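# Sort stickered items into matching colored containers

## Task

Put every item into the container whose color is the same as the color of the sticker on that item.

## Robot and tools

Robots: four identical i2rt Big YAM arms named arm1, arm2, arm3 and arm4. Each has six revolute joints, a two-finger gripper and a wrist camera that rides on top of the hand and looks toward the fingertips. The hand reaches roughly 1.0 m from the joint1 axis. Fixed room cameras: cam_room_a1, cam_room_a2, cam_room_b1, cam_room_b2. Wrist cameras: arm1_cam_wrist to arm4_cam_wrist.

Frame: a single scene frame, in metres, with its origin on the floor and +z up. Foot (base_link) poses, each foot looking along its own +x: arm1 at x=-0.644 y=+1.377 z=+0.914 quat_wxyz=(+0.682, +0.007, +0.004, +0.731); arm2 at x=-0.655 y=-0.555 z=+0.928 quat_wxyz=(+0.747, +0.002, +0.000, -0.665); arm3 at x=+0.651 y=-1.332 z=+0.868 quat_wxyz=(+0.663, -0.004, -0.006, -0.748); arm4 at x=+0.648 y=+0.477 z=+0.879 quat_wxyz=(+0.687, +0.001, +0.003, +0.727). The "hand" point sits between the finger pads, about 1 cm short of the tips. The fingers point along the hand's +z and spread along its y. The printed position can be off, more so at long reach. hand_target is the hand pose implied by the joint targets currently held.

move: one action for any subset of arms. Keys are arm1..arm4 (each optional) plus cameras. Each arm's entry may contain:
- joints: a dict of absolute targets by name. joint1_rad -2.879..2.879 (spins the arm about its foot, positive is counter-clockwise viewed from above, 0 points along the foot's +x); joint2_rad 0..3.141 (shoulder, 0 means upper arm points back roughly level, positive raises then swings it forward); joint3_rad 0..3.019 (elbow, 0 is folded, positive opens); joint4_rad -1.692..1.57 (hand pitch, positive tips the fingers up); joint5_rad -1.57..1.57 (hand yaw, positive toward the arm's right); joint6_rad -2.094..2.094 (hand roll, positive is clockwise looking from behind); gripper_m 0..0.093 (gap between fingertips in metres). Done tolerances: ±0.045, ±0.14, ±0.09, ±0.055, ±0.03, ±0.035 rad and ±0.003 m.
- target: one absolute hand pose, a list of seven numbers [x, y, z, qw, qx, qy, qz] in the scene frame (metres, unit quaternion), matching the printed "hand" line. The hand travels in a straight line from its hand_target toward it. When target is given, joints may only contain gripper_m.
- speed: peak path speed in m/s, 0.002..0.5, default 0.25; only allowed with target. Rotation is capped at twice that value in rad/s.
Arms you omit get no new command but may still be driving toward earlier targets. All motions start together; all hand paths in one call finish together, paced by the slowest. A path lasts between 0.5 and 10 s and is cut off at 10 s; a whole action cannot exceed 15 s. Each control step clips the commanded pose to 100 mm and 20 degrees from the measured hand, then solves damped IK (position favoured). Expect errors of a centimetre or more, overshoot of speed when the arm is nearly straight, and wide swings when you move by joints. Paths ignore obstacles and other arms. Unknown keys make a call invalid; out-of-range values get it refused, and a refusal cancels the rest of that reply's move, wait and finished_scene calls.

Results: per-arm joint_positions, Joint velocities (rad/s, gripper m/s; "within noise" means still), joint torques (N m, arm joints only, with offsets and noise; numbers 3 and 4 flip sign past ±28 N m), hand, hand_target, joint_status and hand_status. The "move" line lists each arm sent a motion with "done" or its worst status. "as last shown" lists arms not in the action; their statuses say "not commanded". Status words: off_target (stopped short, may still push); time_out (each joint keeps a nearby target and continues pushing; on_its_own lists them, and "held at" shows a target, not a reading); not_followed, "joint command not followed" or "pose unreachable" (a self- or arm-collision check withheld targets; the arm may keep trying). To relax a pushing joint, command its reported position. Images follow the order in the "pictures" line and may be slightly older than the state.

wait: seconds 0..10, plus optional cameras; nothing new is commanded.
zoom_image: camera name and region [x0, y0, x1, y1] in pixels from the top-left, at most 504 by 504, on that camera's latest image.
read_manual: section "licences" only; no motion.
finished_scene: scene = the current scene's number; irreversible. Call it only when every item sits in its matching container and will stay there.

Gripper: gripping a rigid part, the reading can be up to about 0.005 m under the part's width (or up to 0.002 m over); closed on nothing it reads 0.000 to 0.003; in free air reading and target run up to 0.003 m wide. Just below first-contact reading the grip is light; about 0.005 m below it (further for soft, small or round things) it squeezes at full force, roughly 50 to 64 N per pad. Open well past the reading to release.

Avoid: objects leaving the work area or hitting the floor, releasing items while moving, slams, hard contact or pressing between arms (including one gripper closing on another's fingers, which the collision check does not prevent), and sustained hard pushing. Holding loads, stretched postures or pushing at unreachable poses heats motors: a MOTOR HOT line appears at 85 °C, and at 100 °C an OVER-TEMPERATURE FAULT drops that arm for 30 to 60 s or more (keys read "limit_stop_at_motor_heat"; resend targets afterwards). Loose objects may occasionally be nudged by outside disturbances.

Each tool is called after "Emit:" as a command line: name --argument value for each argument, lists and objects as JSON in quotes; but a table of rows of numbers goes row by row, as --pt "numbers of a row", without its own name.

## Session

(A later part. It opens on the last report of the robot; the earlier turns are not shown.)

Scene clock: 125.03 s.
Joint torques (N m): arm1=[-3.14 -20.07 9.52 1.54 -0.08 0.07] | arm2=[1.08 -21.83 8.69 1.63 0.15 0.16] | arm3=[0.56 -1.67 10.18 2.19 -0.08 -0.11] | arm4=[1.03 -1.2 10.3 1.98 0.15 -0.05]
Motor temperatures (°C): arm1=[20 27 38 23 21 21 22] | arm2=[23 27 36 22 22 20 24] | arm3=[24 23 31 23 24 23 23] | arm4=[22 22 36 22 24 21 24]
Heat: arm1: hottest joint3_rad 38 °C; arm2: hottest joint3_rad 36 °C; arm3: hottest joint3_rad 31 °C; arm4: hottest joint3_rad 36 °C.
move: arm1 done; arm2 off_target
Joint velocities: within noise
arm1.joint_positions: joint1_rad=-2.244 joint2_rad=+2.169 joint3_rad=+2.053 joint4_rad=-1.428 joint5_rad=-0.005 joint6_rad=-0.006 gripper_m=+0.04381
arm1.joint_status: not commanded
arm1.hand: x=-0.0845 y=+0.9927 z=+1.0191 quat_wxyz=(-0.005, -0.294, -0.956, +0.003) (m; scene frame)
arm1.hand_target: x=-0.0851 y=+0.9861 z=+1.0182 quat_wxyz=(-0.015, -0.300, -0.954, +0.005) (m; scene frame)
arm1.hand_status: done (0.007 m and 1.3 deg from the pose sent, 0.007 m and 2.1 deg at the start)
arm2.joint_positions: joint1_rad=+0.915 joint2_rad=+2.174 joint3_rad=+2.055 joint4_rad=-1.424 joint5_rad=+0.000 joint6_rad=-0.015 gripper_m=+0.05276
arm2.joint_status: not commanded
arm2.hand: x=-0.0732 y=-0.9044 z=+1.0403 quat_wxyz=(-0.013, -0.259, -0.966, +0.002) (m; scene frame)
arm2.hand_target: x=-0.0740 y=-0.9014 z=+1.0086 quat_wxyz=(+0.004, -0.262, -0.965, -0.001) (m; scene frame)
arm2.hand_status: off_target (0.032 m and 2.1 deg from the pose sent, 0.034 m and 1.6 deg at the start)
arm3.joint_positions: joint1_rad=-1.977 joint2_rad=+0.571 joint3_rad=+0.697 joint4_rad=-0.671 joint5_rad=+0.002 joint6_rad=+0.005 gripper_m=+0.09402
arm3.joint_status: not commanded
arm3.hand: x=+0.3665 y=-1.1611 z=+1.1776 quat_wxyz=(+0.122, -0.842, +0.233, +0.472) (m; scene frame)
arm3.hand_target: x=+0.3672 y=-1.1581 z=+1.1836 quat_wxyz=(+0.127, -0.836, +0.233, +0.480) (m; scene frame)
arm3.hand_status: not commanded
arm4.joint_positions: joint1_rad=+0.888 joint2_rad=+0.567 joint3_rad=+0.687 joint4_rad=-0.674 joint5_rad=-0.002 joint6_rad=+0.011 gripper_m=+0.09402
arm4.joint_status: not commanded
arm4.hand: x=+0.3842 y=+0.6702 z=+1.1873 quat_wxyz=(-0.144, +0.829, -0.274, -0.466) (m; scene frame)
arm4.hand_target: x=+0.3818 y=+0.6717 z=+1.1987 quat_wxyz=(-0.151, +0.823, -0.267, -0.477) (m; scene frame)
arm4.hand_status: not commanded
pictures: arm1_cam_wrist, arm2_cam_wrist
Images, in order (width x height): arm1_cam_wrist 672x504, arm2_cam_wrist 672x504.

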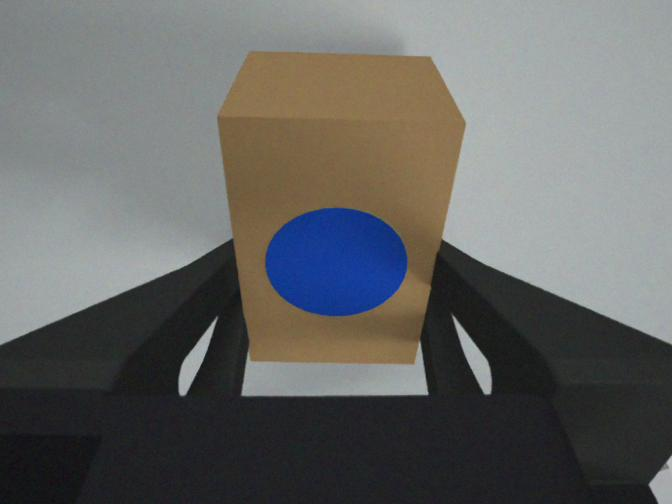

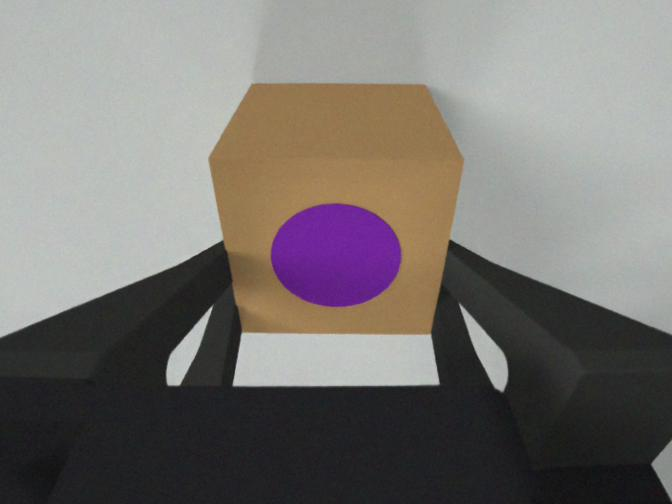

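Emit:
move --arm1 '{"target": [-0.085, 0.989, 1.026, -0.008, -0.297, -0.955, 0.003], "speed": 0.06}' --arm2 '{"target": [-0.074, -0.902, 1.03, -0.005, -0.262, -0.965, 0.0], "speed": 0.06}' --cameras '[]'

Emit:
move --arm1 '{"joints": {"gripper_m": 0.085}}' --arm2 '{"joints": {"gripper_m": 0.09}}' --cameras '["arm1_cam_wrist", "arm2_cam_wrist"]'

Emit:
move --arm1 '{"target": [-0.097, 0.995, 1.11, 0.0, -0.297, -0.955, 0.0], "speed": 0.2}' --arm2 '{"target": [-0.084, -0.897, 1.12, 0.0, -0.262, -0.965, 0.0], "speed": 0.2}' --cameras '["arm1_cam_wrist", "arm2_cam_wrist"]'

Scene clock: 133.50 s.
Joint torques (N m): arm1=[-2.02 -20.42 11.9 0.05 -0.04 0.06] | arm2=[1.03 -23.94 10.03 0.79 0.02 0.15] | arm3=[0.44 -1.49 10.15 2.19 -0.08 -0.11] | arm4=[0.67 -1.38 10.35 2.03 0.17 -0.08]
Motor temperatures (°C): arm1=[20 27 37 23 21 21 22] | arm2=[23 27 35 22 22 20 24] | arm3=[24 23 31 23 24 23 23] | arm4=[22 22 36 22 24 21 24]
Heat: arm1: hottest joint3_rad 37 °C; arm2: hottest joint3_rad 35 °C; arm3: hottest joint3_rad 31 °C; arm4: hottest joint3_rad 36 °C.
move: arm1 done; arm2 done
Joint velocities: within noise
arm1.joint_positions: joint1_rad=-2.244 joint2_rad=+2.169 joint3_rad=+2.053 joint4_rad=-1.429 joint5_rad=-0.005 joint6_rad=-0.006 gripper_m=+0.04381
arm1.joint_status: not commanded
arm1.hand: x=-0.0848 y=+0.9929 z=+1.0191 quat_wxyz=(-0.005, -0.294, -0.956, +0.003) (m; scene frame)
arm1.hand_target: x=-0.0851 y=+0.9891 z=+1.0261 quat_wxyz=(-0.008, -0.297, -0.955, +0.003) (m; scene frame)
arm1.hand_status: done (0.008 m and 0.5 deg from the pose sent, 0.008 m and 0.4 deg at the start)
arm2.joint_positions: joint1_rad=+0.915 joint2_rad=+2.174 joint3_rad=+2.053 joint4_rad=-1.423 joint5_rad=+0.000 joint6_rad=-0.015 gripper_m=+0.05276
arm2.joint_status: not commanded
arm2.hand: x=-0.0733 y=-0.9043 z=+1.0399 quat_wxyz=(-0.013, -0.259, -0.966, +0.002) (m; scene frame)
arm2.hand_target: x=-0.0740 y=-0.9019 z=+1.0301 quat_wxyz=(-0.005, -0.262, -0.965, +0.000) (m; scene frame)
arm2.hand_status: done (0.010 m and 1.0 deg from the pose sent, 0.011 m and 1.0 deg at the start)
arm3, arm4: as last shown
pictures: none
No camera images: "cameras" was empty.

Scene clock: 134.07 s.
Joint torques (N m): arm1=[-2.49 -20.42 11.74 0.23 -0.02 0.06] | arm2=[1.03 -24.06 9.98 0.73 0.03 0.16] | arm3=[0.62 -1.49 10.11 2.21 -0.09 -0.1] | arm4=[0.91 -1.03 10.32 1.92 0.12 -0.08]
Motor temperatures (°C): arm1=[20 27 37 23 21 21 22] | arm2=[23 27 35 22 22 20 24] | arm3=[24 23 31 23 24 23 23] | arm4=[22 22 36 22 24 21 24]
Heat: arm1: hottest joint3_rad 37 °C; arm2: hottest joint3_rad 35 °C; arm3: hottest joint3_rad 31 °C; arm4: hottest joint3_rad 36 °C.
move: arm1 done; arm2 done
Joint velocities: within noise
arm1.joint_positions: joint1_rad=-2.244 joint2_rad=+2.169 joint3_rad=+2.053 joint4_rad=-1.429 joint5_rad=-0.005 joint6_rad=-0.006 gripper_m=+0.08496
arm1.joint_status: all done
arm1.hand: x=-0.0848 y=+0.9929 z=+1.0191 quat_wxyz=(-0.005, -0.294, -0.956, +0.003) (m; scene frame)
arm1.hand_target: x=-0.0851 y=+0.9891 z=+1.0261 quat_wxyz=(-0.008, -0.297, -0.955, +0.003) (m; scene frame)
arm1.hand_status: not commanded
arm2.joint_positions: joint1_rad=+0.915 joint2_rad=+2.174 joint3_rad=+2.053 joint4_rad=-1.423 joint5_rad=+0.000 joint6_rad=-0.015 gripper_m=+0.08994
arm2.joint_status: all done
arm2.hand: x=-0.0733 y=-0.9043 z=+1.0399 quat_wxyz=(-0.013, -0.259, -0.966, +0.002) (m; scene frame)
arm2.hand_target: x=-0.0740 y=-0.9019 z=+1.0301 quat_wxyz=(-0.005, -0.262, -0.965, +0.000) (m; scene frame)
arm2.hand_status: not commanded
arm3, arm4: as last shown
pictures: arm1_cam_wrist, arm2_cam_wrist
Images, in order (width x height): arm1_cam_wrist 672x504, arm2_cam_wrist 672x504.

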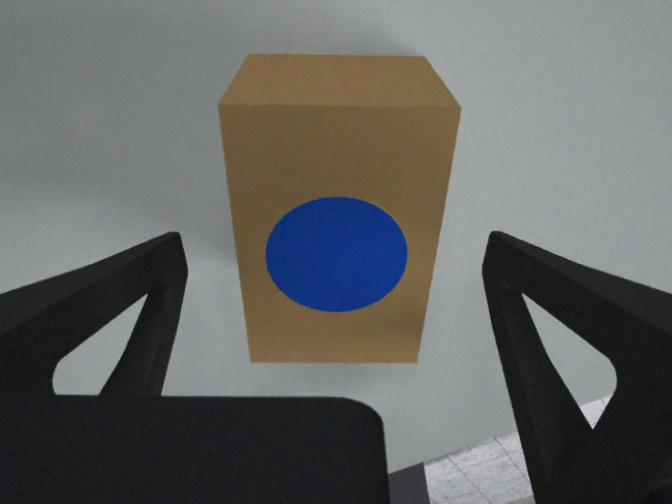

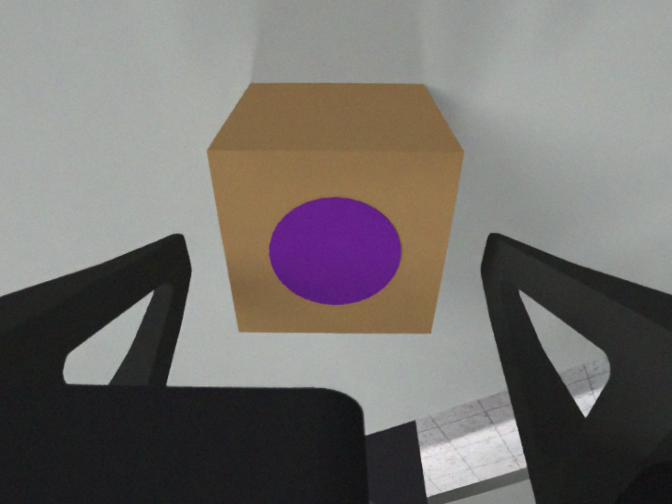

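Scene clock: 135.30 s.
Joint torques (N m): arm1=[-2.9 -19.84 15.06 -0.08 -0.02 0.02] | arm2=[1.03 -23.77 14.43 0.12 0.12 0.15] | arm3=[0.44 -1.79 10.15 2.19 -0.08 -0.11] | arm4=[0.5 -0.85 10.47 2.03 0.15 -0.07]
Motor temperatures (°C): arm1=[20 27 37 23 21 21 22] | arm2=[23 27 35 22 22 20 24] | arm3=[24 23 31 23 24 23 23] | arm4=[22 22 36 22 24 21 24]
Heat: arm1: hottest joint3_rad 37 °C; arm2: hottest joint3_rad 35 °C; arm3: hottest joint3_rad 31 °C; arm4: hottest joint3_rad 36 °C.
move: arm1 off_target; arm2 off_target
Joint velocities: within noise
arm1.joint_positions: joint1_rad=-2.244 joint2_rad=+2.132 joint3_rad=+2.166 joint4_rad=-1.636 joint5_rad=-0.005 joint6_rad=-0.006 gripper_m=+0.08496
arm1.joint_status: not commanded
arm1.hand: x=-0.1018 y=+1.0052 z=+1.0866 quat_wxyz=(+0.022, -0.294, -0.955, -0.006) (m; scene frame)
arm1.hand_target: x=-0.0979 y=+0.9956 z=+1.1100 quat_wxyz=(+0.000, -0.297, -0.955, +0.000) (m; scene frame)
arm1.hand_status: off_target (0.026 m and 2.6 deg from the pose sent, 0.092 m and 0.7 deg at the start)
arm2.joint_positions: joint1_rad=+0.915 joint2_rad=+2.135 joint3_rad=+2.159 joint4_rad=-1.623 joint5_rad=+0.000 joint6_rad=-0.015 gripper_m=+0.08994
arm2.joint_status: not commanded
arm2.hand: x=-0.0921 y=-0.8934 z=+1.1058 quat_wxyz=(+0.013, -0.259, -0.966, -0.005) (m; scene frame)
arm2.hand_target: x=-0.0846 y=-0.8966 z=+1.1199 quat_wxyz=(+0.000, -0.262, -0.965, +0.000) (m; scene frame)
arm2.hand_status: off_target (0.017 m and 1.6 deg from the pose sent, 0.081 m and 1.6 deg at the start)
arm3, arm4: as last shown
pictures: arm1_cam_wrist, arm2_cam_wrist
Images, in order (width x height): arm1_cam_wrist 672x504, arm2_cam_wrist 672x504.

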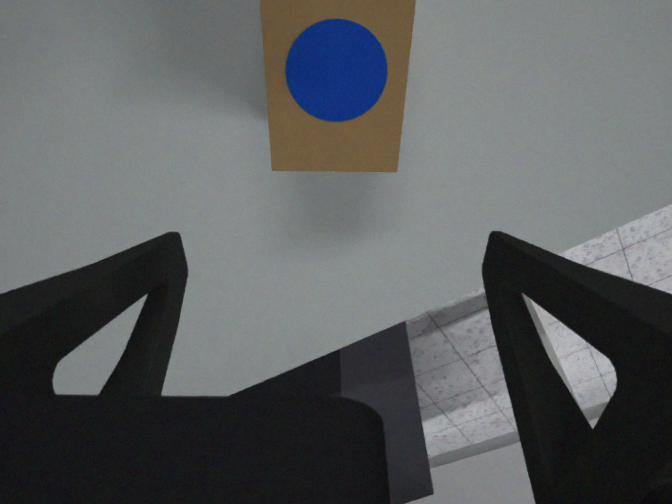

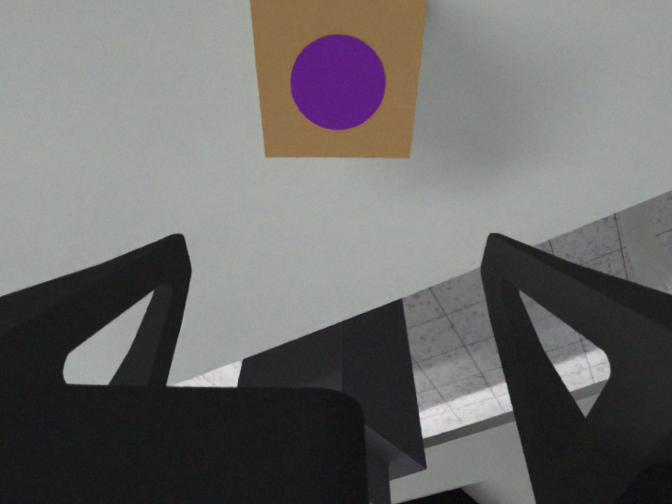

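Emit:
move --arm1 '{"target": [-0.275, 1.12, 1.11, -0.143, -0.297, -0.943, 0.048], "speed": 0.3}' --arm2 '{"target": [-0.268, -0.785, 1.11, -0.157, -0.256, -0.953, 0.041], "speed": 0.3}' --arm3 '{"joints": {"joint1_rad": -1.983, "joint2_rad": 0.981, "joint3_rad": 0.635, "joint4_rad": -0.091}}' --arm4 '{"joints": {"joint1_rad": 0.882, "joint2_rad": 0.981, "joint3_rad": 0.635, "joint4_rad": -0.091}}' --cameras '[]'

Emit:
move --arm1 '{"joints": {"joint1_rad": -1.9, "joint2_rad": 0.426, "joint3_rad": 0.785, "joint4_rad": -0.621}}' --arm2 '{"joints": {"joint1_rad": 1.3, "joint2_rad": 0.426, "joint3_rad": 0.785, "joint4_rad": -0.621}}' --arm3 '{"joints": {"joint2_rad": 1.747, "joint3_rad": 1.178, "joint4_rad": 0.133}}' --arm4 '{"joints": {"joint2_rad": 1.948, "joint3_rad": 1.431, "joint4_rad": 0.08}}' --cameras '["arm3_cam_wrist", "arm4_cam_wrist"]'

Scene clock: 155.20 s.
Joint torques (N m): arm1=[-2.32 -7.88 11.17 1.48 0.11 0.1] | arm2=[1.2 -11.69 10.09 2.14 -0.11 0.12] | arm3=[1.03 -6.83 9.1 2.52 -0.08 -0.1] | arm4=[0.67 -6.24 9.36 2.07 0.16 -0.08]
Motor temperatures (°C): arm1=[20 26 37 23 21 21 22] | arm2=[23 29 35 22 22 20 23] | arm3=[24 23 31 23 24 23 23] | arm4=[22 22 37 22 24 21 24]
Heat: arm1: hottest joint3_rad 37 °C; arm2: hottest joint3_rad 35 °C; arm3: hottest joint3_rad 31 °C; arm4: hottest joint3_rad 37 °C.
move: arm1 done; arm2 done; arm3 done; arm4 done
Joint velocities: within noise
arm1.joint_positions: joint1_rad=-2.244 joint2_rad=+1.322 joint3_rad=+1.115 joint4_rad=-1.064 joint5_rad=-0.003 joint6_rad=-0.006 gripper_m=+0.08496
arm1.joint_status: not commanded
arm1.hand: x=-0.2776 y=+1.1264 z=+1.1088 quat_wxyz=(-0.136, -0.291, -0.946, +0.044) (m; scene frame)
arm1.hand_target: x=-0.2751 y=+1.1201 z=+1.1099 quat_wxyz=(-0.143, -0.297, -0.943, +0.048) (m; scene frame)
arm1.hand_status: done (0.007 m and 1.2 deg from the pose sent, 0.209 m and 20.0 deg at the start)
arm2.joint_positions: joint1_rad=+0.915 joint2_rad=+1.336 joint3_rad=+1.088 joint4_rad=-0.998 joint5_rad=+0.000 joint6_rad=-0.015 gripper_m=+0.08994
arm2.joint_status: not commanded
arm2.hand: x=-0.2709 y=-0.7865 z=+1.1156 quat_wxyz=(-0.155, -0.256, -0.953, +0.043) (m; scene frame)
arm2.hand_target: x=-0.2681 y=-0.7849 z=+1.1101 quat_wxyz=(-0.157, -0.256, -0.953, +0.041) (m; scene frame)
arm2.hand_status: done (0.006 m and 0.2 deg from the pose sent, 0.207 m and 20.3 deg at the start)
arm3.joint_positions: joint1_rad=-1.977 joint2_rad=+0.984 joint3_rad=+0.639 joint4_rad=-0.109 joint5_rad=+0.002 joint6_rad=+0.005 gripper_m=+0.09402
arm3.joint_status: all done
arm3.hand: x=+0.2628 y=-1.1016 z=+1.1100 quat_wxyz=(+0.132, -0.819, +0.227, +0.509) (m; scene frame)
arm3.hand_target: x=+0.2634 y=-1.0992 z=+1.1135 quat_wxyz=(+0.136, -0.815, +0.226, +0.516) (m; scene frame)
arm3.hand_status: not commanded
arm4.joint_positions: joint1_rad=+0.888 joint2_rad=+0.980 joint3_rad=+0.631 joint4_rad=-0.110 joint5_rad=-0.002 joint6_rad=+0.011 gripper_m=+0.09402
arm4.joint_status: all done
arm4.hand: x=+0.2870 y=+0.7400 z=+1.1233 quat_wxyz=(-0.157, +0.806, -0.267, -0.505) (m; scene frame)
arm4.hand_target: x=+0.2864 y=+0.7445 z=+1.1294 quat_wxyz=(-0.165, +0.801, -0.264, -0.512) (m; scene frame)
arm4.hand_status: not commanded
pictures: none
No camera images: "cameras" was empty.

Scene clock: 156.90 s.
Joint torques (N m): arm1=[-1.61 3.84 11.79 2.36 0.11 0.08] | arm2=[0.67 -0.03 10.74 3.23 0 0.12] | arm3=[0.91 -18.84 11.4 1.54 -0.08 0] | arm4=[0.97 -22.07 11.37 1.48 0 0.05]
Motor temperatures (°C): arm1=[20 26 37 23 21 21 22] | arm2=[23 29 35 22 22 20 23] | arm3=[24 23 31 23 24 23 23] | arm4=[22 22 37 22 24 21 24]
Heat: arm1: hottest joint3_rad 37 °C; arm2: hottest joint3_rad 35 °C; arm3: hottest joint3_rad 31 °C; arm4: hottest joint3_rad 37 °C.
move: arm1 done; arm2 done; arm3 done; arm4 done
Joint velocities: within noise
arm1.joint_positions: joint1_rad=-1.901 joint2_rad=+0.423 joint3_rad=+0.782 joint4_rad=-0.637 joint5_rad=-0.003 joint6_rad=-0.006 gripper_m=+0.08496
arm1.joint_status: all done
arm1.hand: x=-0.3489 y=+1.2990 z=+1.3237 quat_wxyz=(-0.591, -0.101, -0.797, +0.079) (m; scene frame)
arm1.hand_target: x=-0.3473 y=+1.2987 z=+1.3287 quat_wxyz=(-0.597, -0.103, -0.791, +0.078) (m; scene frame)
arm1.hand_status: not commanded
arm2.joint_positions: joint1_rad=+1.301 joint2_rad=+0.428 joint3_rad=+0.794 joint4_rad=-0.636 joint5_rad=-0.002 joint6_rad=-0.015 gripper_m=+0.08994
arm2.joint_status: all done
arm2.hand: x=-0.3602 y=-0.6024 z=+1.3491 quat_wxyz=(-0.604, -0.055, -0.794, +0.049) (m; scene frame)
arm2.hand_target: x=-0.3592 y=-0.6029 z=+1.3478 quat_wxyz=(-0.607, -0.058, -0.791, +0.048) (m; scene frame)
arm2.hand_status: not commanded
arm3.joint_positions: joint1_rad=-1.977 joint2_rad=+1.750 joint3_rad=+1.140 joint4_rad=+0.137 joint5_rad=+0.002 joint6_rad=-0.006 gripper_m=+0.09401
arm3.joint_status: all done
arm3.hand: x=+0.0565 y=-0.9827 z=+1.0215 quat_wxyz=(+0.133, -0.826, +0.224, +0.501) (m; scene frame)
arm3.hand_target: x=+0.0483 y=-0.9732 z=+1.0433 quat_wxyz=(+0.136, -0.815, +0.226, +0.516) (m; scene frame)
arm3.hand_status: not commanded
arm4.joint_positions: joint1_rad=+0.888 joint2_rad=+1.945 joint3_rad=+1.385 joint4_rad=+0.078 joint5_rad=+0.002 joint6_rad=+0.002 gripper_m=+0.09401
arm4.joint_status: all done
arm4.hand: x=+0.0292 y=+0.9273 z=+1.0217 quat_wxyz=(-0.158, +0.812, -0.266, -0.494) (m; scene frame)
arm4.hand_target: x=+0.0202 y=+0.9388 z=+1.0449 quat_wxyz=(-0.165, +0.801, -0.264, -0.512) (m; scene frame)
arm4.hand_status: not commanded
pictures: arm3_cam_wrist, arm4_cam_wrist
Images, in order (width x height): arm3_cam_wrist 672x504, arm4_cam_wrist 672x504.

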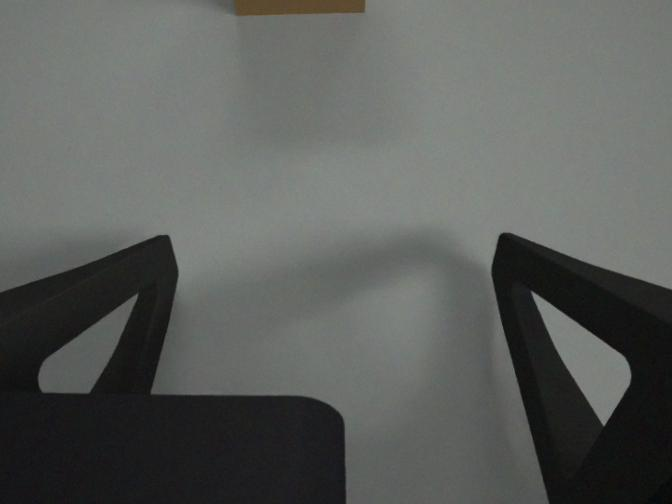

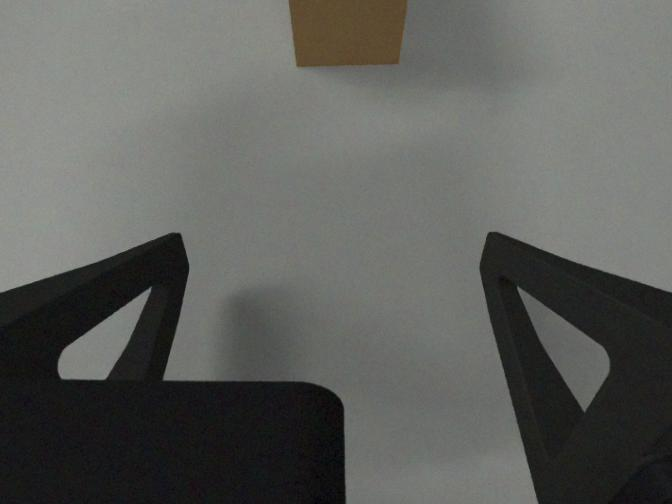

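Emit:
move --arm4 '{"target": [-0.090, 1.030, 1.017, -0.1644, 0.8013, -0.2624, -0.5123], "speed": 0.15}' --arm3 '{"target": [0.038, -0.994, 1.038, 0.1306, -0.8174, 0.2174, 0.5174], "speed": 0.15}' --cameras '["arm3_cam_wrist", "arm4_cam_wrist"]'

Scene clock: 177.83 s.
Joint torques (N m): arm1=[-1.32 2.9 11.81 2.22 0.11 0.09] | arm2=[0.73 0.09 10.76 3.23 -0.01 0.13] | arm3=[2.32 -18.32 10.47 2.15 0.11 0.02] | arm4=[0.21 -25 12.94 0.99 -0.06 -0.04]
Motor temperatures (°C): arm1=[20 26 36 23 21 21 22] | arm2=[23 27 34 22 22 20 23] | arm3=[24 23 33 23 24 23 23] | arm4=[22 23 39 22 24 21 24]
Heat: arm1: hottest joint3_rad 36 °C; arm2: hottest joint3_rad 34 °C; arm3: hottest joint3_rad 33 °C; arm4: hottest joint3_rad 39 °C.
move: arm3 off_target; arm4 off_target
Joint velocities: within noise
arm1, arm2: as last shown
arm3.joint_positions: joint1_rad=-1.959 joint2_rad=+1.750 joint3_rad=+1.140 joint4_rad=+0.137 joint5_rad=+0.012 joint6_rad=-0.001 gripper_m=+0.09401
arm3.joint_status: not commanded
arm3.hand: x=+0.0512 y=-0.9920 z=+1.0217 quat_wxyz=(+0.131, -0.826, +0.221, +0.501) (m; scene frame)
arm3.hand_target: x=+0.0386 y=-0.9944 z=+1.0380 quat_wxyz=(+0.130, -0.817, +0.217, +0.517) (m; scene frame)
arm3.hand_status: off_target (0.021 m and 2.2 deg from the pose sent, 0.027 m and 2.3 deg at the start)
arm4.joint_positions: joint1_rad=+0.878 joint2_rad=+2.306 joint3_rad=+1.977 joint4_rad=-0.118 joint5_rad=-0.009 joint6_rad=+0.001 gripper_m=+0.09401
arm4.joint_status: not commanded
arm4.hand: x=-0.0835 y=+1.0176 z=+1.0165 quat_wxyz=(-0.161, +0.803, -0.264, -0.509) (m; scene frame)
arm4.hand_target: x=-0.0889 y=+1.0293 z=+1.0170 quat_wxyz=(-0.164, +0.801, -0.262, -0.512) (m; scene frame)
arm4.hand_status: off_target (0.014 m and 0.7 deg from the pose sent, 0.157 m and 2.6 deg at the start)
pictures: arm3_cam_wrist, arm4_cam_wrist
Images, in order (width x height): arm3_cam_wrist 672x504, arm4_cam_wrist 672x504.

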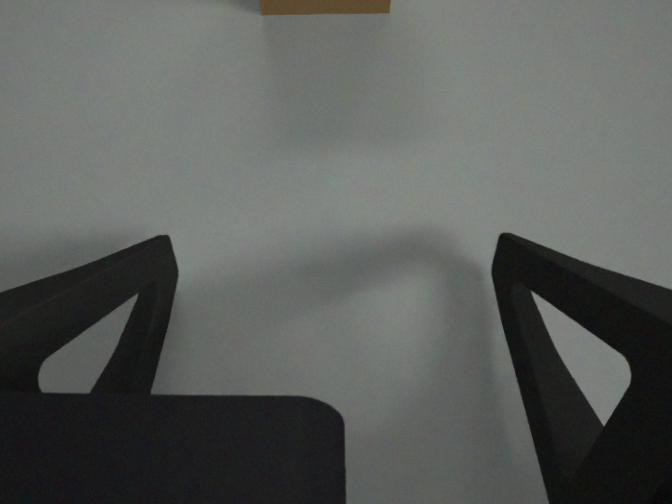

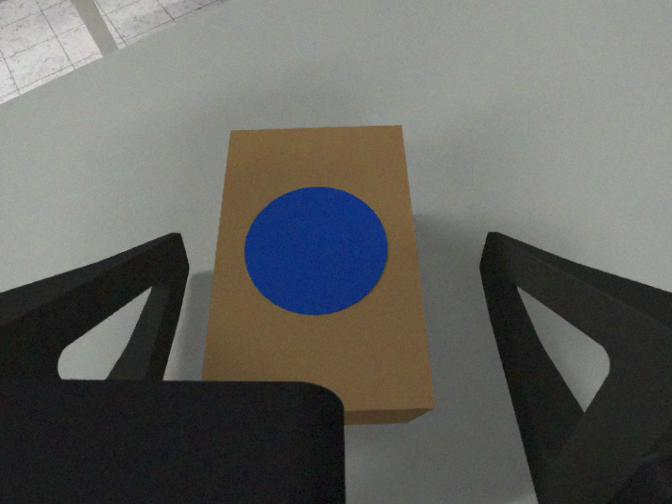

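Emit:
move --arm4 '{"joints": {"gripper_m": 0.036}}' --arm3 '{"target": [-0.081, -0.926, 1.028, 0.1306, -0.8174, 0.2174, 0.5174], "speed": 0.15}' --cameras '["arm3_cam_wrist", "arm4_cam_wrist"]'

Scene clock: 185.10 s.
Joint torques (N m): arm1=[-1.49 3.6 11.89 2.21 0.05 0.09] | arm2=[0.62 0.03 10.76 3.22 -0.01 0.13] | arm3=[2.02 -22.01 12.97 1.16 -0.09 0] | arm4=[0.32 -25.17 13 1.02 -0.01 -0.04]
Motor temperatures (°C): arm1=[20 26 36 23 21 21 22] | arm2=[23 27 34 22 22 20 23] | arm3=[24 24 33 23 24 23 23] | arm4=[22 23 40 22 24 21 24]
Heat: arm1: hottest joint3_rad 36 °C; arm2: hottest joint3_rad 34 °C; arm3: hottest joint3_rad 33 °C; arm4: hottest joint3_rad 40 °C.
move: arm3 off_target; arm4 off_target
Joint velocities: within noise
arm1, arm2: as last shown
arm3.joint_positions: joint1_rad=-1.959 joint2_rad=+2.050 joint3_rad=+1.599 joint4_rad=+0.002 joint5_rad=+0.013 joint6_rad=-0.001 gripper_m=+0.09401
arm3.joint_status: not commanded
arm3.hand: x=-0.0658 y=-0.9264 z=+1.0233 quat_wxyz=(+0.134, -0.820, +0.220, +0.512) (m; scene frame)
arm3.hand_target: x=-0.0801 y=-0.9265 z=+1.0282 quat_wxyz=(+0.131, -0.817, +0.217, +0.518) (m; scene frame)
arm3.hand_status: off_target (0.016 m and 0.9 deg from the pose sent, 0.148 m and 2.2 deg at the start)
arm4.joint_positions: joint1_rad=+0.878 joint2_rad=+2.306 joint3_rad=+1.977 joint4_rad=-0.118 joint5_rad=-0.010 joint6_rad=+0.001 gripper_m=+0.04426
arm4.joint_status: gripper_m off_target (ended at +0.04429, target +0.03600)
arm4.hand: x=-0.0836 y=+1.0175 z=+1.0164 quat_wxyz=(-0.160, +0.804, -0.264, -0.509) (m; scene frame)
arm4.hand_target: x=-0.0889 y=+1.0293 z=+1.0170 quat_wxyz=(-0.164, +0.801, -0.262, -0.512) (m; scene frame)
arm4.hand_status: not commanded
pictures: arm3_cam_wrist, arm4_cam_wrist
Images, in order (width x height): arm3_cam_wrist 672x504, arm4_cam_wrist 672x504.

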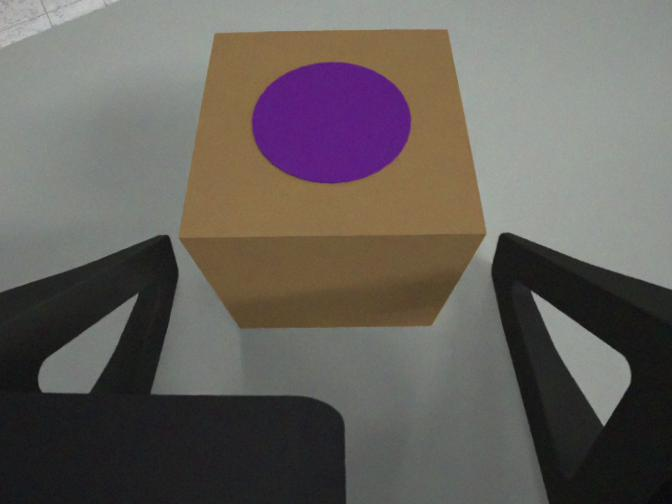

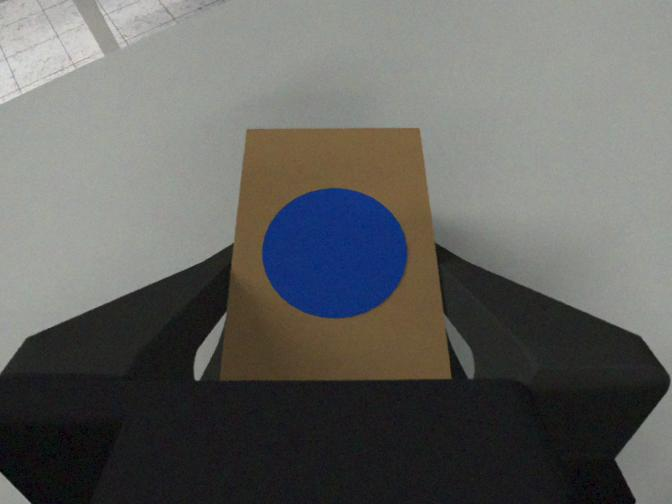

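Emit:
move --arm3 '{"target": [-0.101, -0.914, 1.026, 0.1306, -0.8174, 0.2174, 0.5174], "speed": 0.15}' --arm4 '{"joints": {"joint2_rad": 0.981, "joint3_rad": 0.635, "joint4_rad": -0.091}}' --cameras '["arm3_cam_wrist", "arm4_cam_wrist"]'

Scene clock: 192.73 s.
Joint torques (N m): arm1=[-1.79 3.37 12.01 2.61 0.13 0.12] | arm2=[0.56 -0.09 10.76 3.25 -0.01 0.12] | arm3=[1.9 -22.65 13.24 1.25 -0.12 -0.01] | arm4=[0.09 -7.41 10.3 1.66 -0.04 -0.04]
Motor temperatures (°C): arm1=[20 26 36 23 21 21 21] | arm2=[23 27 33 22 22 20 23] | arm3=[24 24 33 23 24 23 23] | arm4=[22 24 40 22 24 21 25]
Heat: arm1: hottest joint3_rad 36 °C; arm2: hottest joint3_rad 33 °C; arm3: hottest joint3_rad 33 °C; arm4: hottest joint3_rad 40 °C.
move: arm3 off_target; arm4 done
Joint velocities: within noise
arm1, arm2: as last shown
arm3.joint_positions: joint1_rad=-1.959 joint2_rad=+2.106 joint3_rad=+1.696 joint4_rad=-0.037 joint5_rad=+0.013 joint6_rad=-0.001 gripper_m=+0.09401
arm3.joint_status: not commanded
arm3.hand: x=-0.0862 y=-0.9150 z=+1.0242 quat_wxyz=(+0.134, -0.819, +0.220, +0.512) (m; scene frame)
arm3.hand_target: x=-0.1001 y=-0.9145 z=+1.0261 quat_wxyz=(+0.131, -0.817, +0.217, +0.518) (m; scene frame)
arm3.hand_status: off_target (0.015 m and 0.8 deg from the pose sent, 0.037 m and 0.9 deg at the start)
arm4.joint_positions: joint1_rad=+0.878 joint2_rad=+0.994 joint3_rad=+0.617 joint4_rad=-0.098 joint5_rad=-0.010 joint6_rad=+0.001 gripper_m=+0.04426
arm4.joint_status: all done
arm4.hand: x=+0.2895 y=+0.7423 z=+1.1115 quat_wxyz=(-0.157, +0.811, -0.266, -0.497) (m; scene frame)
arm4.hand_target: x=+0.2882 y=+0.7469 z=+1.1293 quat_wxyz=(-0.164, +0.801, -0.263, -0.512) (m; scene frame)
arm4.hand_status: not commanded
pictures: arm3_cam_wrist, arm4_cam_wrist
Images, in order (width x height): arm3_cam_wrist 672x504, arm4_cam_wrist 672x504.

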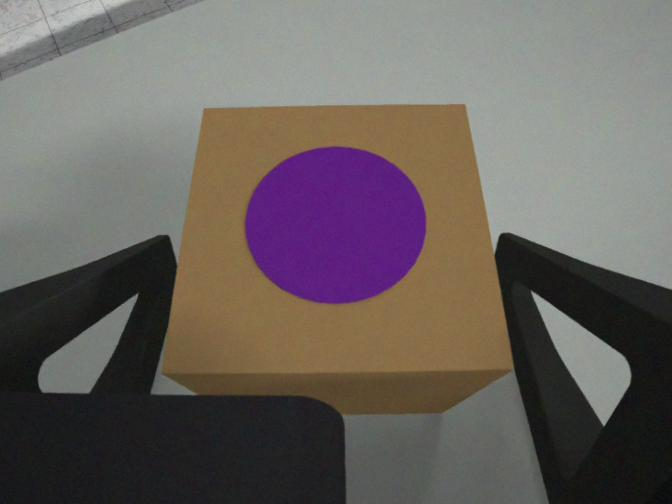

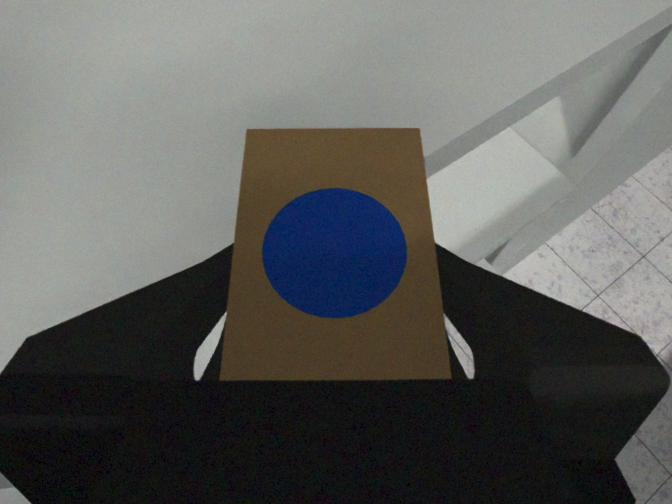

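Emit:
move --arm3 '{"joints": {"gripper_m": 0.044}}' --arm4 '{"joints": {"joint2_rad": 0.566, "joint3_rad": 0.70, "joint4_rad": -0.658, "joint5_rad": 0, "joint6_rad": 0}}' --cameras '[]'

Emit:
move --arm3 '{"joints": {"joint2_rad": 0.981, "joint3_rad": 0.635, "joint4_rad": -0.091}}' --arm4 '{"joints": {"joint1_rad": -1.877}}' --cameras '["arm3_cam_wrist"]'

Emit:
move --arm3 '{"joints": {"joint2_rad": 0.566, "joint3_rad": 0.70, "joint4_rad": -0.658, "joint5_rad": 0, "joint6_rad": 0}}' --arm4 '{"joints": {"joint2_rad": 1.66, "joint3_rad": 0.62, "joint4_rad": 0.517}}' --cameras '["arm4_cam_wrist"]'

Emit:
move --arm3 '{"joints": {"joint1_rad": 1.792}}' --cameras '["arm3_cam_wrist", "cam_room_a2", "cam_room_a1"]'

Scene clock: 220.80 s.
Joint torques (N m): arm1=[-1.67 3.25 11.79 2.36 0.09 0.07] | arm2=[0.56 -0.03 10.76 3.26 -0.01 0.11] | arm3=[2.02 -22.71 13.24 1.26 -0.13 -0.01] | arm4=[0.15 -0.56 12.86 1.01 0.22 0.03]
Motor temperatures (°C): arm1=[20 25 36 23 21 21 21] | arm2=[23 26 33 23 22 20 23] | arm3=[24 25 35 23 24 23 23] | arm4=[22 24 40 22 24 21 26]
Heat: arm1: hottest joint3_rad 36 °C; arm2: hottest joint3_rad 33 °C; arm3: hottest joint3_rad 35 °C; arm4: hottest joint3_rad 40 °C.
move: arm3 off_target; arm4 done
Joint velocities: within noise
arm1, arm2: as last shown
arm3.joint_positions: joint1_rad=-1.959 joint2_rad=+2.106 joint3_rad=+1.696 joint4_rad=-0.037 joint5_rad=+0.013 joint6_rad=-0.001 gripper_m=+0.05298
arm3.joint_status: gripper_m off_target (ended at +0.05301, target +0.04400)
arm3.hand: x=-0.0862 y=-0.9150 z=+1.0242 quat_wxyz=(+0.134, -0.819, +0.220, +0.512) (m; scene frame)
arm3.hand_target: x=-0.1001 y=-0.9145 z=+1.0263 quat_wxyz=(+0.131, -0.817, +0.217, +0.518) (m; scene frame)
arm3.hand_status: not commanded
arm4.joint_positions: joint1_rad=+0.878 joint2_rad=+0.560 joint3_rad=+0.651 joint4_rad=-0.649 joint5_rad=-0.004 joint6_rad=+0.001 gripper_m=+0.04426
arm4.joint_status: all done
arm4.hand: x=+0.3870 y=+0.6721 z=+1.1733 quat_wxyz=(-0.148, +0.830, -0.275, -0.463) (m; scene frame)
arm4.hand_target: x=+0.3857 y=+0.6769 z=+1.1986 quat_wxyz=(-0.156, +0.821, -0.275, -0.476) (m; scene frame)
arm4.hand_status: not commanded
pictures: none
No camera images: "cameras" was empty.

Scene clock: 223.07 s.
Joint torques (N m): arm1=[-1.85 3.31 12 2.39 0.05 0.1] | arm2=[0.62 -0.15 10.74 3.22 -0.01 0.13] | arm3=[1.85 -7.65 9.76 1.88 -0.08 0] | arm4=[0.32 -0.5 12.9 1.01 -0.01 0.01]
Motor temperatures (°C): arm1=[20 25 36 23 21 21 21] | arm2=[23 26 33 23 22 20 23] | arm3=[24 25 35 23 24 23 23] | arm4=[22 24 41 22 24 21 26]
Heat: arm1: hottest joint3_rad 36 °C; arm2: hottest joint3_rad 33 °C; arm3: hottest joint3_rad 35 °C; arm4: hottest joint3_rad 41 °C.
move: arm3 done; arm4 done
Joint velocities: within noise
arm1, arm2: as last shown
arm3.joint_positions: joint1_rad=-1.959 joint2_rad=+0.994 joint3_rad=+0.629 joint4_rad=-0.095 joint5_rad=+0.012 joint6_rad=-0.001 gripper_m=+0.05298
arm3.joint_status: all done
arm3.hand: x=+0.2594 y=-1.1072 z=+1.1036 quat_wxyz=(+0.132, -0.823, +0.220, +0.507) (m; scene frame)
arm3.hand_target: x=+0.2574 y=-1.1099 z=+1.1133 quat_wxyz=(+0.131, -0.817, +0.217, +0.518) (m; scene frame)
arm3.hand_status: not commanded
arm4.joint_positions: joint1_rad=-1.876 joint2_rad=+0.560 joint3_rad=+0.651 joint4_rad=-0.649 joint5_rad=+0.002 joint6_rad=+0.001 gripper_m=+0.04432
arm4.joint_status: all done
arm4.hand: x=+0.9651 y=+0.3972 z=+1.1715 quat_wxyz=(-0.479, -0.109, -0.869, +0.063) (m; scene frame)
arm4.hand_target: x=+0.9690 y=+0.3964 z=+1.1968 quat_wxyz=(-0.494, -0.107, -0.860, +0.064) (m; scene frame)
arm4.hand_status: not commanded
pictures: arm3_cam_wrist
Images, in order (width x height): arm3_cam_wrist 672x504.

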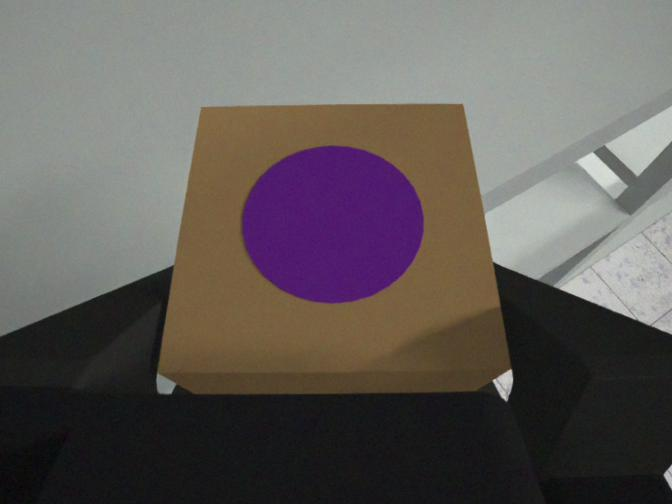

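Scene clock: 224.73 s.
Joint torques (N m): arm1=[-1.73 3.55 11.92 2.24 0.08 0.11] | arm2=[0.62 -0.09 10.76 3.22 -0.01 0.12] | arm3=[1.73 -0.79 14.42 1.48 -0.09 -0.04] | arm4=[0.85 -11.93 5.64 2.14 0.02 0.04]
Motor temperatures (°C): arm1=[20 25 36 23 21 21 21] | arm2=[23 26 33 23 22 20 23] | arm3=[24 25 35 23 24 23 23] | arm4=[22 24 40 22 24 21 26]
Heat: arm1: hottest joint3_rad 36 °C; arm2: hottest joint3_rad 33 °C; arm3: hottest joint3_rad 35 °C; arm4: hottest joint3_rad 40 °C.
move: arm3 done; arm4 done
Joint velocities: within noise
arm1, arm2: as last shown
arm3.joint_positions: joint1_rad=-1.959 joint2_rad=+0.563 joint3_rad=+0.646 joint4_rad=-0.655 joint5_rad=+0.002 joint6_rad=-0.001 gripper_m=+0.05298
arm3.joint_status: all done
arm3.hand: x=+0.3670 y=-1.1684 z=+1.1535 quat_wxyz=(+0.116, -0.851, +0.224, +0.461) (m; scene frame)
arm3.hand_target: x=+0.3615 y=-1.1679 z=+1.1837 quat_wxyz=(+0.118, -0.840, +0.219, +0.482) (m; scene frame)
arm3.hand_status: not commanded
arm4.joint_positions: joint1_rad=-1.876 joint2_rad=+1.652 joint3_rad=+0.617 joint4_rad=+0.495 joint5_rad=+0.002 joint6_rad=+0.001 gripper_m=+0.04432
arm4.joint_status: all done
arm4.hand: x=+1.1578 y=+0.3471 z=+0.9245 quat_wxyz=(-0.487, -0.108, -0.864, +0.064) (m; scene frame)
arm4.hand_target: x=+1.1613 y=+0.3461 z=+0.9264 quat_wxyz=(-0.495, -0.107, -0.860, +0.064) (m; scene frame)
arm4.hand_status: not commanded
pictures: arm4_cam_wrist
Images, in order (width x height): arm4_cam_wrist 672x504.

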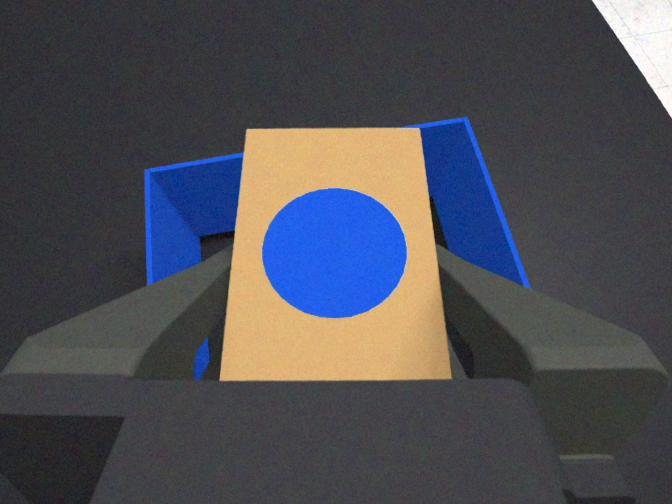

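Scene clock: 227.30 s.
Joint torques (N m): arm1=[-1.49 3.43 11.84 2.44 0.06 0.1] | arm2=[0.62 -0.15 10.74 3.23 -0.01 0.12] | arm3=[1.85 -0.85 14.38 1.48 0.12 -0.05] | arm4=[0.79 -11.99 5.57 2.24 0 0.01]
Motor temperatures (°C): arm1=[20 25 36 23 21 21 21] | arm2=[23 26 33 23 22 20 23] | arm3=[24 25 35 23 24 23 23] | arm4=[22 24 40 22 24 21 26]
Heat: arm1: hottest joint3_rad 36 °C; arm2: hottest joint3_rad 33 °C; arm3: hottest joint3_rad 35 °C; arm4: hottest joint3_rad 40 °C.
move: arm3 done
Joint velocities: within noise
arm1, arm2, arm4: as last shown
arm3.joint_positions: joint1_rad=+1.782 joint2_rad=+0.565 joint3_rad=+0.646 joint4_rad=-0.655 joint5_rad=-0.002 joint6_rad=-0.001 gripper_m=+0.05296
arm3.joint_status: all done
arm3.hand: x=+0.9749 y=-1.2982 z=+1.1553 quat_wxyz=(-0.477, +0.044, -0.877, -0.016) (m; scene frame)
arm3.hand_target: x=+0.9790 y=-1.2946 z=+1.1862 quat_wxyz=(-0.499, +0.047, -0.865, -0.019) (m; scene frame)
arm3.hand_status: not commanded
arm4.hand_target: x=+1.1612 y=+0.3461 z=+0.9264 quat_wxyz=(-0.494, -0.107, -0.860, +0.064) (m; scene frame)
pictures: arm3_cam_wrist, cam_room_a1, cam_room_a2
Images, in order (width x height): arm3_cam_wrist 672x504, cam_room_a1 672x504, cam_room_a2 672x504.

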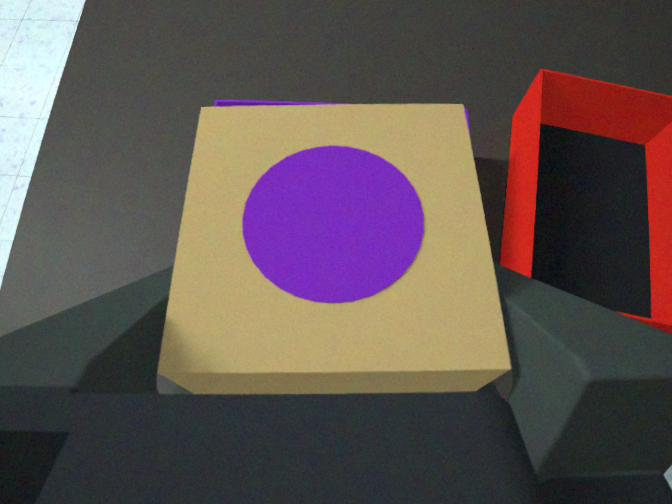

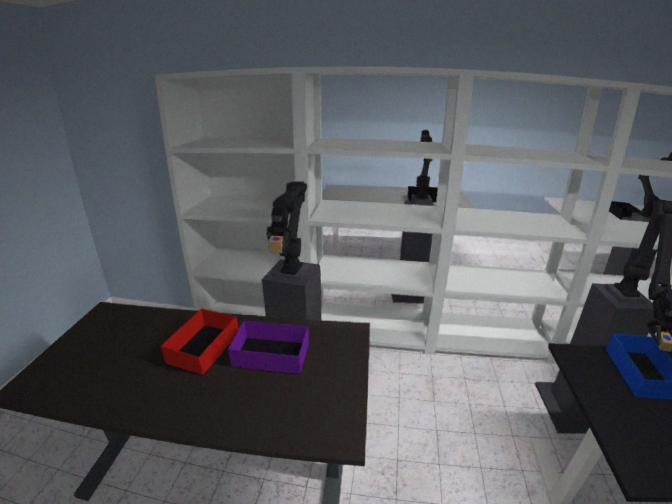

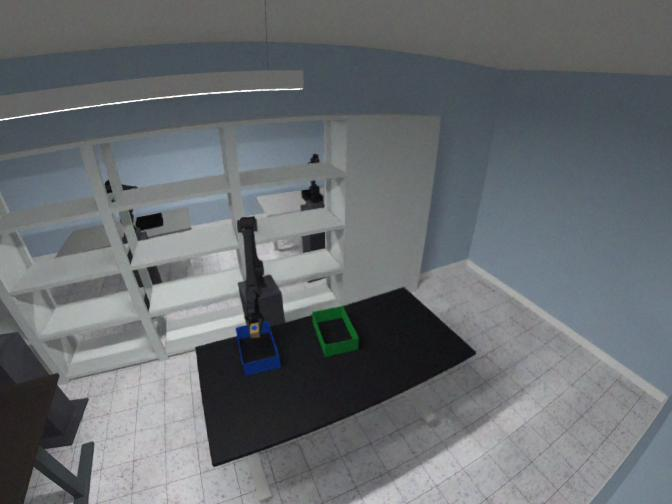

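Emit:
move --arm4 '{"target": [1.17, 0.343, 0.768, -0.5287, -0.1053, -0.8396, 0.0663], "speed": 0.2}' --arm3 '{"joints": {"joint2_rad": 1.6, "joint3_rad": 0.888, "joint4_rad": -0.126}}' --cameras '["arm3_cam_wrist", "arm4_cam_wrist"]'

Scene clock: 234.80 s.
Joint torques (N m): arm1=[-1.79 3.19 11.82 2.28 0.04 0.09] | arm2=[0.62 -0.03 10.71 3.19 0 0.13] | arm3=[1.67 -14.92 8.7 2.09 0.12 -0.05] | arm4=[0.56 -15.62 2.06 2.28 -0.04 0.03]
Motor temperatures (°C): arm1=[20 25 36 23 21 21 21] | arm2=[23 26 33 23 22 20 23] | arm3=[24 25 36 23 24 23 24] | arm4=[22 23 38 22 24 21 26]
Heat: arm1: hottest joint3_rad 36 °C; arm2: hottest joint3_rad 33 °C; arm3: hottest joint3_rad 36 °C; arm4: hottest joint3_rad 38 °C.
move: arm3 done; arm4 done
Joint velocities: within noise
arm1.joint_positions: joint1_rad=-1.901 joint2_rad=+0.423 joint3_rad=+0.782 joint4_rad=-0.637 joint5_rad=-0.003 joint6_rad=-0.006 gripper_m=+0.08496
arm1.joint_status: not commanded
arm1.hand: x=-0.3489 y=+1.2990 z=+1.3237 quat_wxyz=(-0.591, -0.101, -0.797, +0.079) (m; scene frame)
arm1.hand_target: x=-0.3473 y=+1.2987 z=+1.3287 quat_wxyz=(-0.597, -0.103, -0.791, +0.078) (m; scene frame)
arm1.hand_status: not commanded
arm2.joint_positions: joint1_rad=+1.301 joint2_rad=+0.428 joint3_rad=+0.794 joint4_rad=-0.636 joint5_rad=-0.002 joint6_rad=-0.015 gripper_m=+0.08994
arm2.joint_status: not commanded
arm2.hand: x=-0.3602 y=-0.6024 z=+1.3491 quat_wxyz=(-0.604, -0.055, -0.794, +0.049) (m; scene frame)
arm2.hand_target: x=-0.3592 y=-0.6029 z=+1.3478 quat_wxyz=(-0.607, -0.058, -0.791, +0.048) (m; scene frame)
arm2.hand_status: not commanded
arm3.joint_positions: joint1_rad=+1.782 joint2_rad=+1.604 joint3_rad=+0.871 joint4_rad=-0.144 joint5_rad=-0.002 joint6_rad=-0.001 gripper_m=+0.05296
arm3.joint_status: all done
arm3.hand: x=+1.1922 y=-1.2815 z=+0.9297 quat_wxyz=(-0.340, +0.046, -0.939, -0.010) (m; scene frame)
arm3.hand_target: x=+1.2026 y=-1.2755 z=+0.9421 quat_wxyz=(-0.358, +0.049, -0.932, -0.011) (m; scene frame)
arm3.hand_status: not commanded
arm4.joint_positions: joint1_rad=-1.876 joint2_rad=+2.261 joint3_rad=+0.683 joint4_rad=+1.102 joint5_rad=+0.000 joint6_rad=+0.001 gripper_m=+0.04432
arm4.joint_status: not commanded
arm4.hand: x=+1.1621 y=+0.3456 z=+0.7618 quat_wxyz=(-0.515, -0.106, -0.848, +0.066) (m; scene frame)
arm4.hand_target: x=+1.1697 y=+0.3430 z=+0.7681 quat_wxyz=(-0.529, -0.105, -0.840, +0.066) (m; scene frame)
arm4.hand_status: done (0.010 m and 1.9 deg from the pose sent, 0.157 m and 5.6 deg at the start)
pictures: arm3_cam_wrist, arm4_cam_wrist
Images, in order (width x height): arm3_cam_wrist 672x504, arm4_cam_wrist 672x504.

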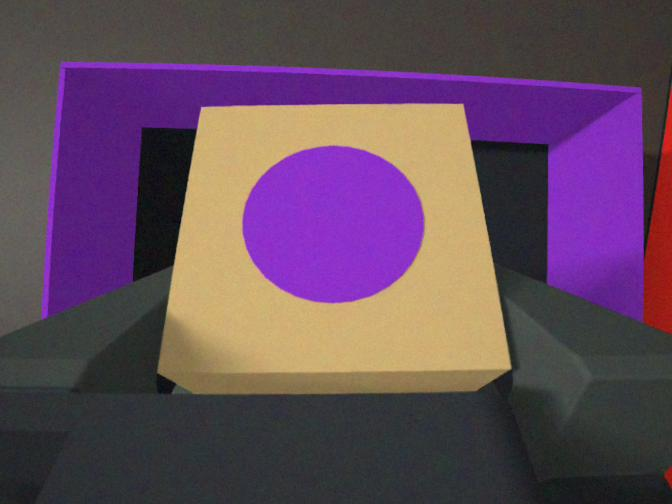

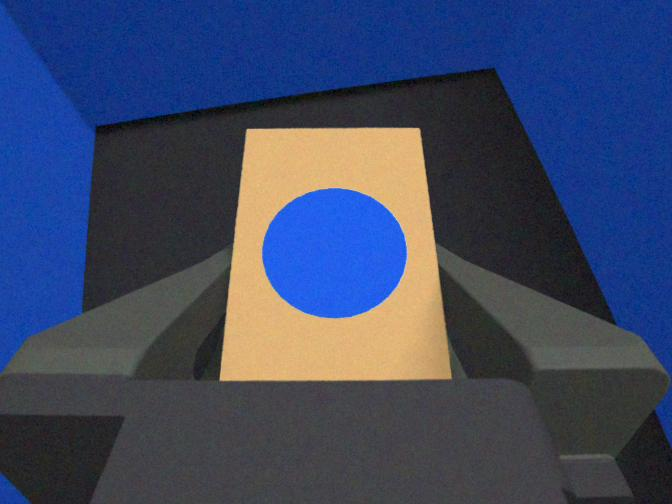

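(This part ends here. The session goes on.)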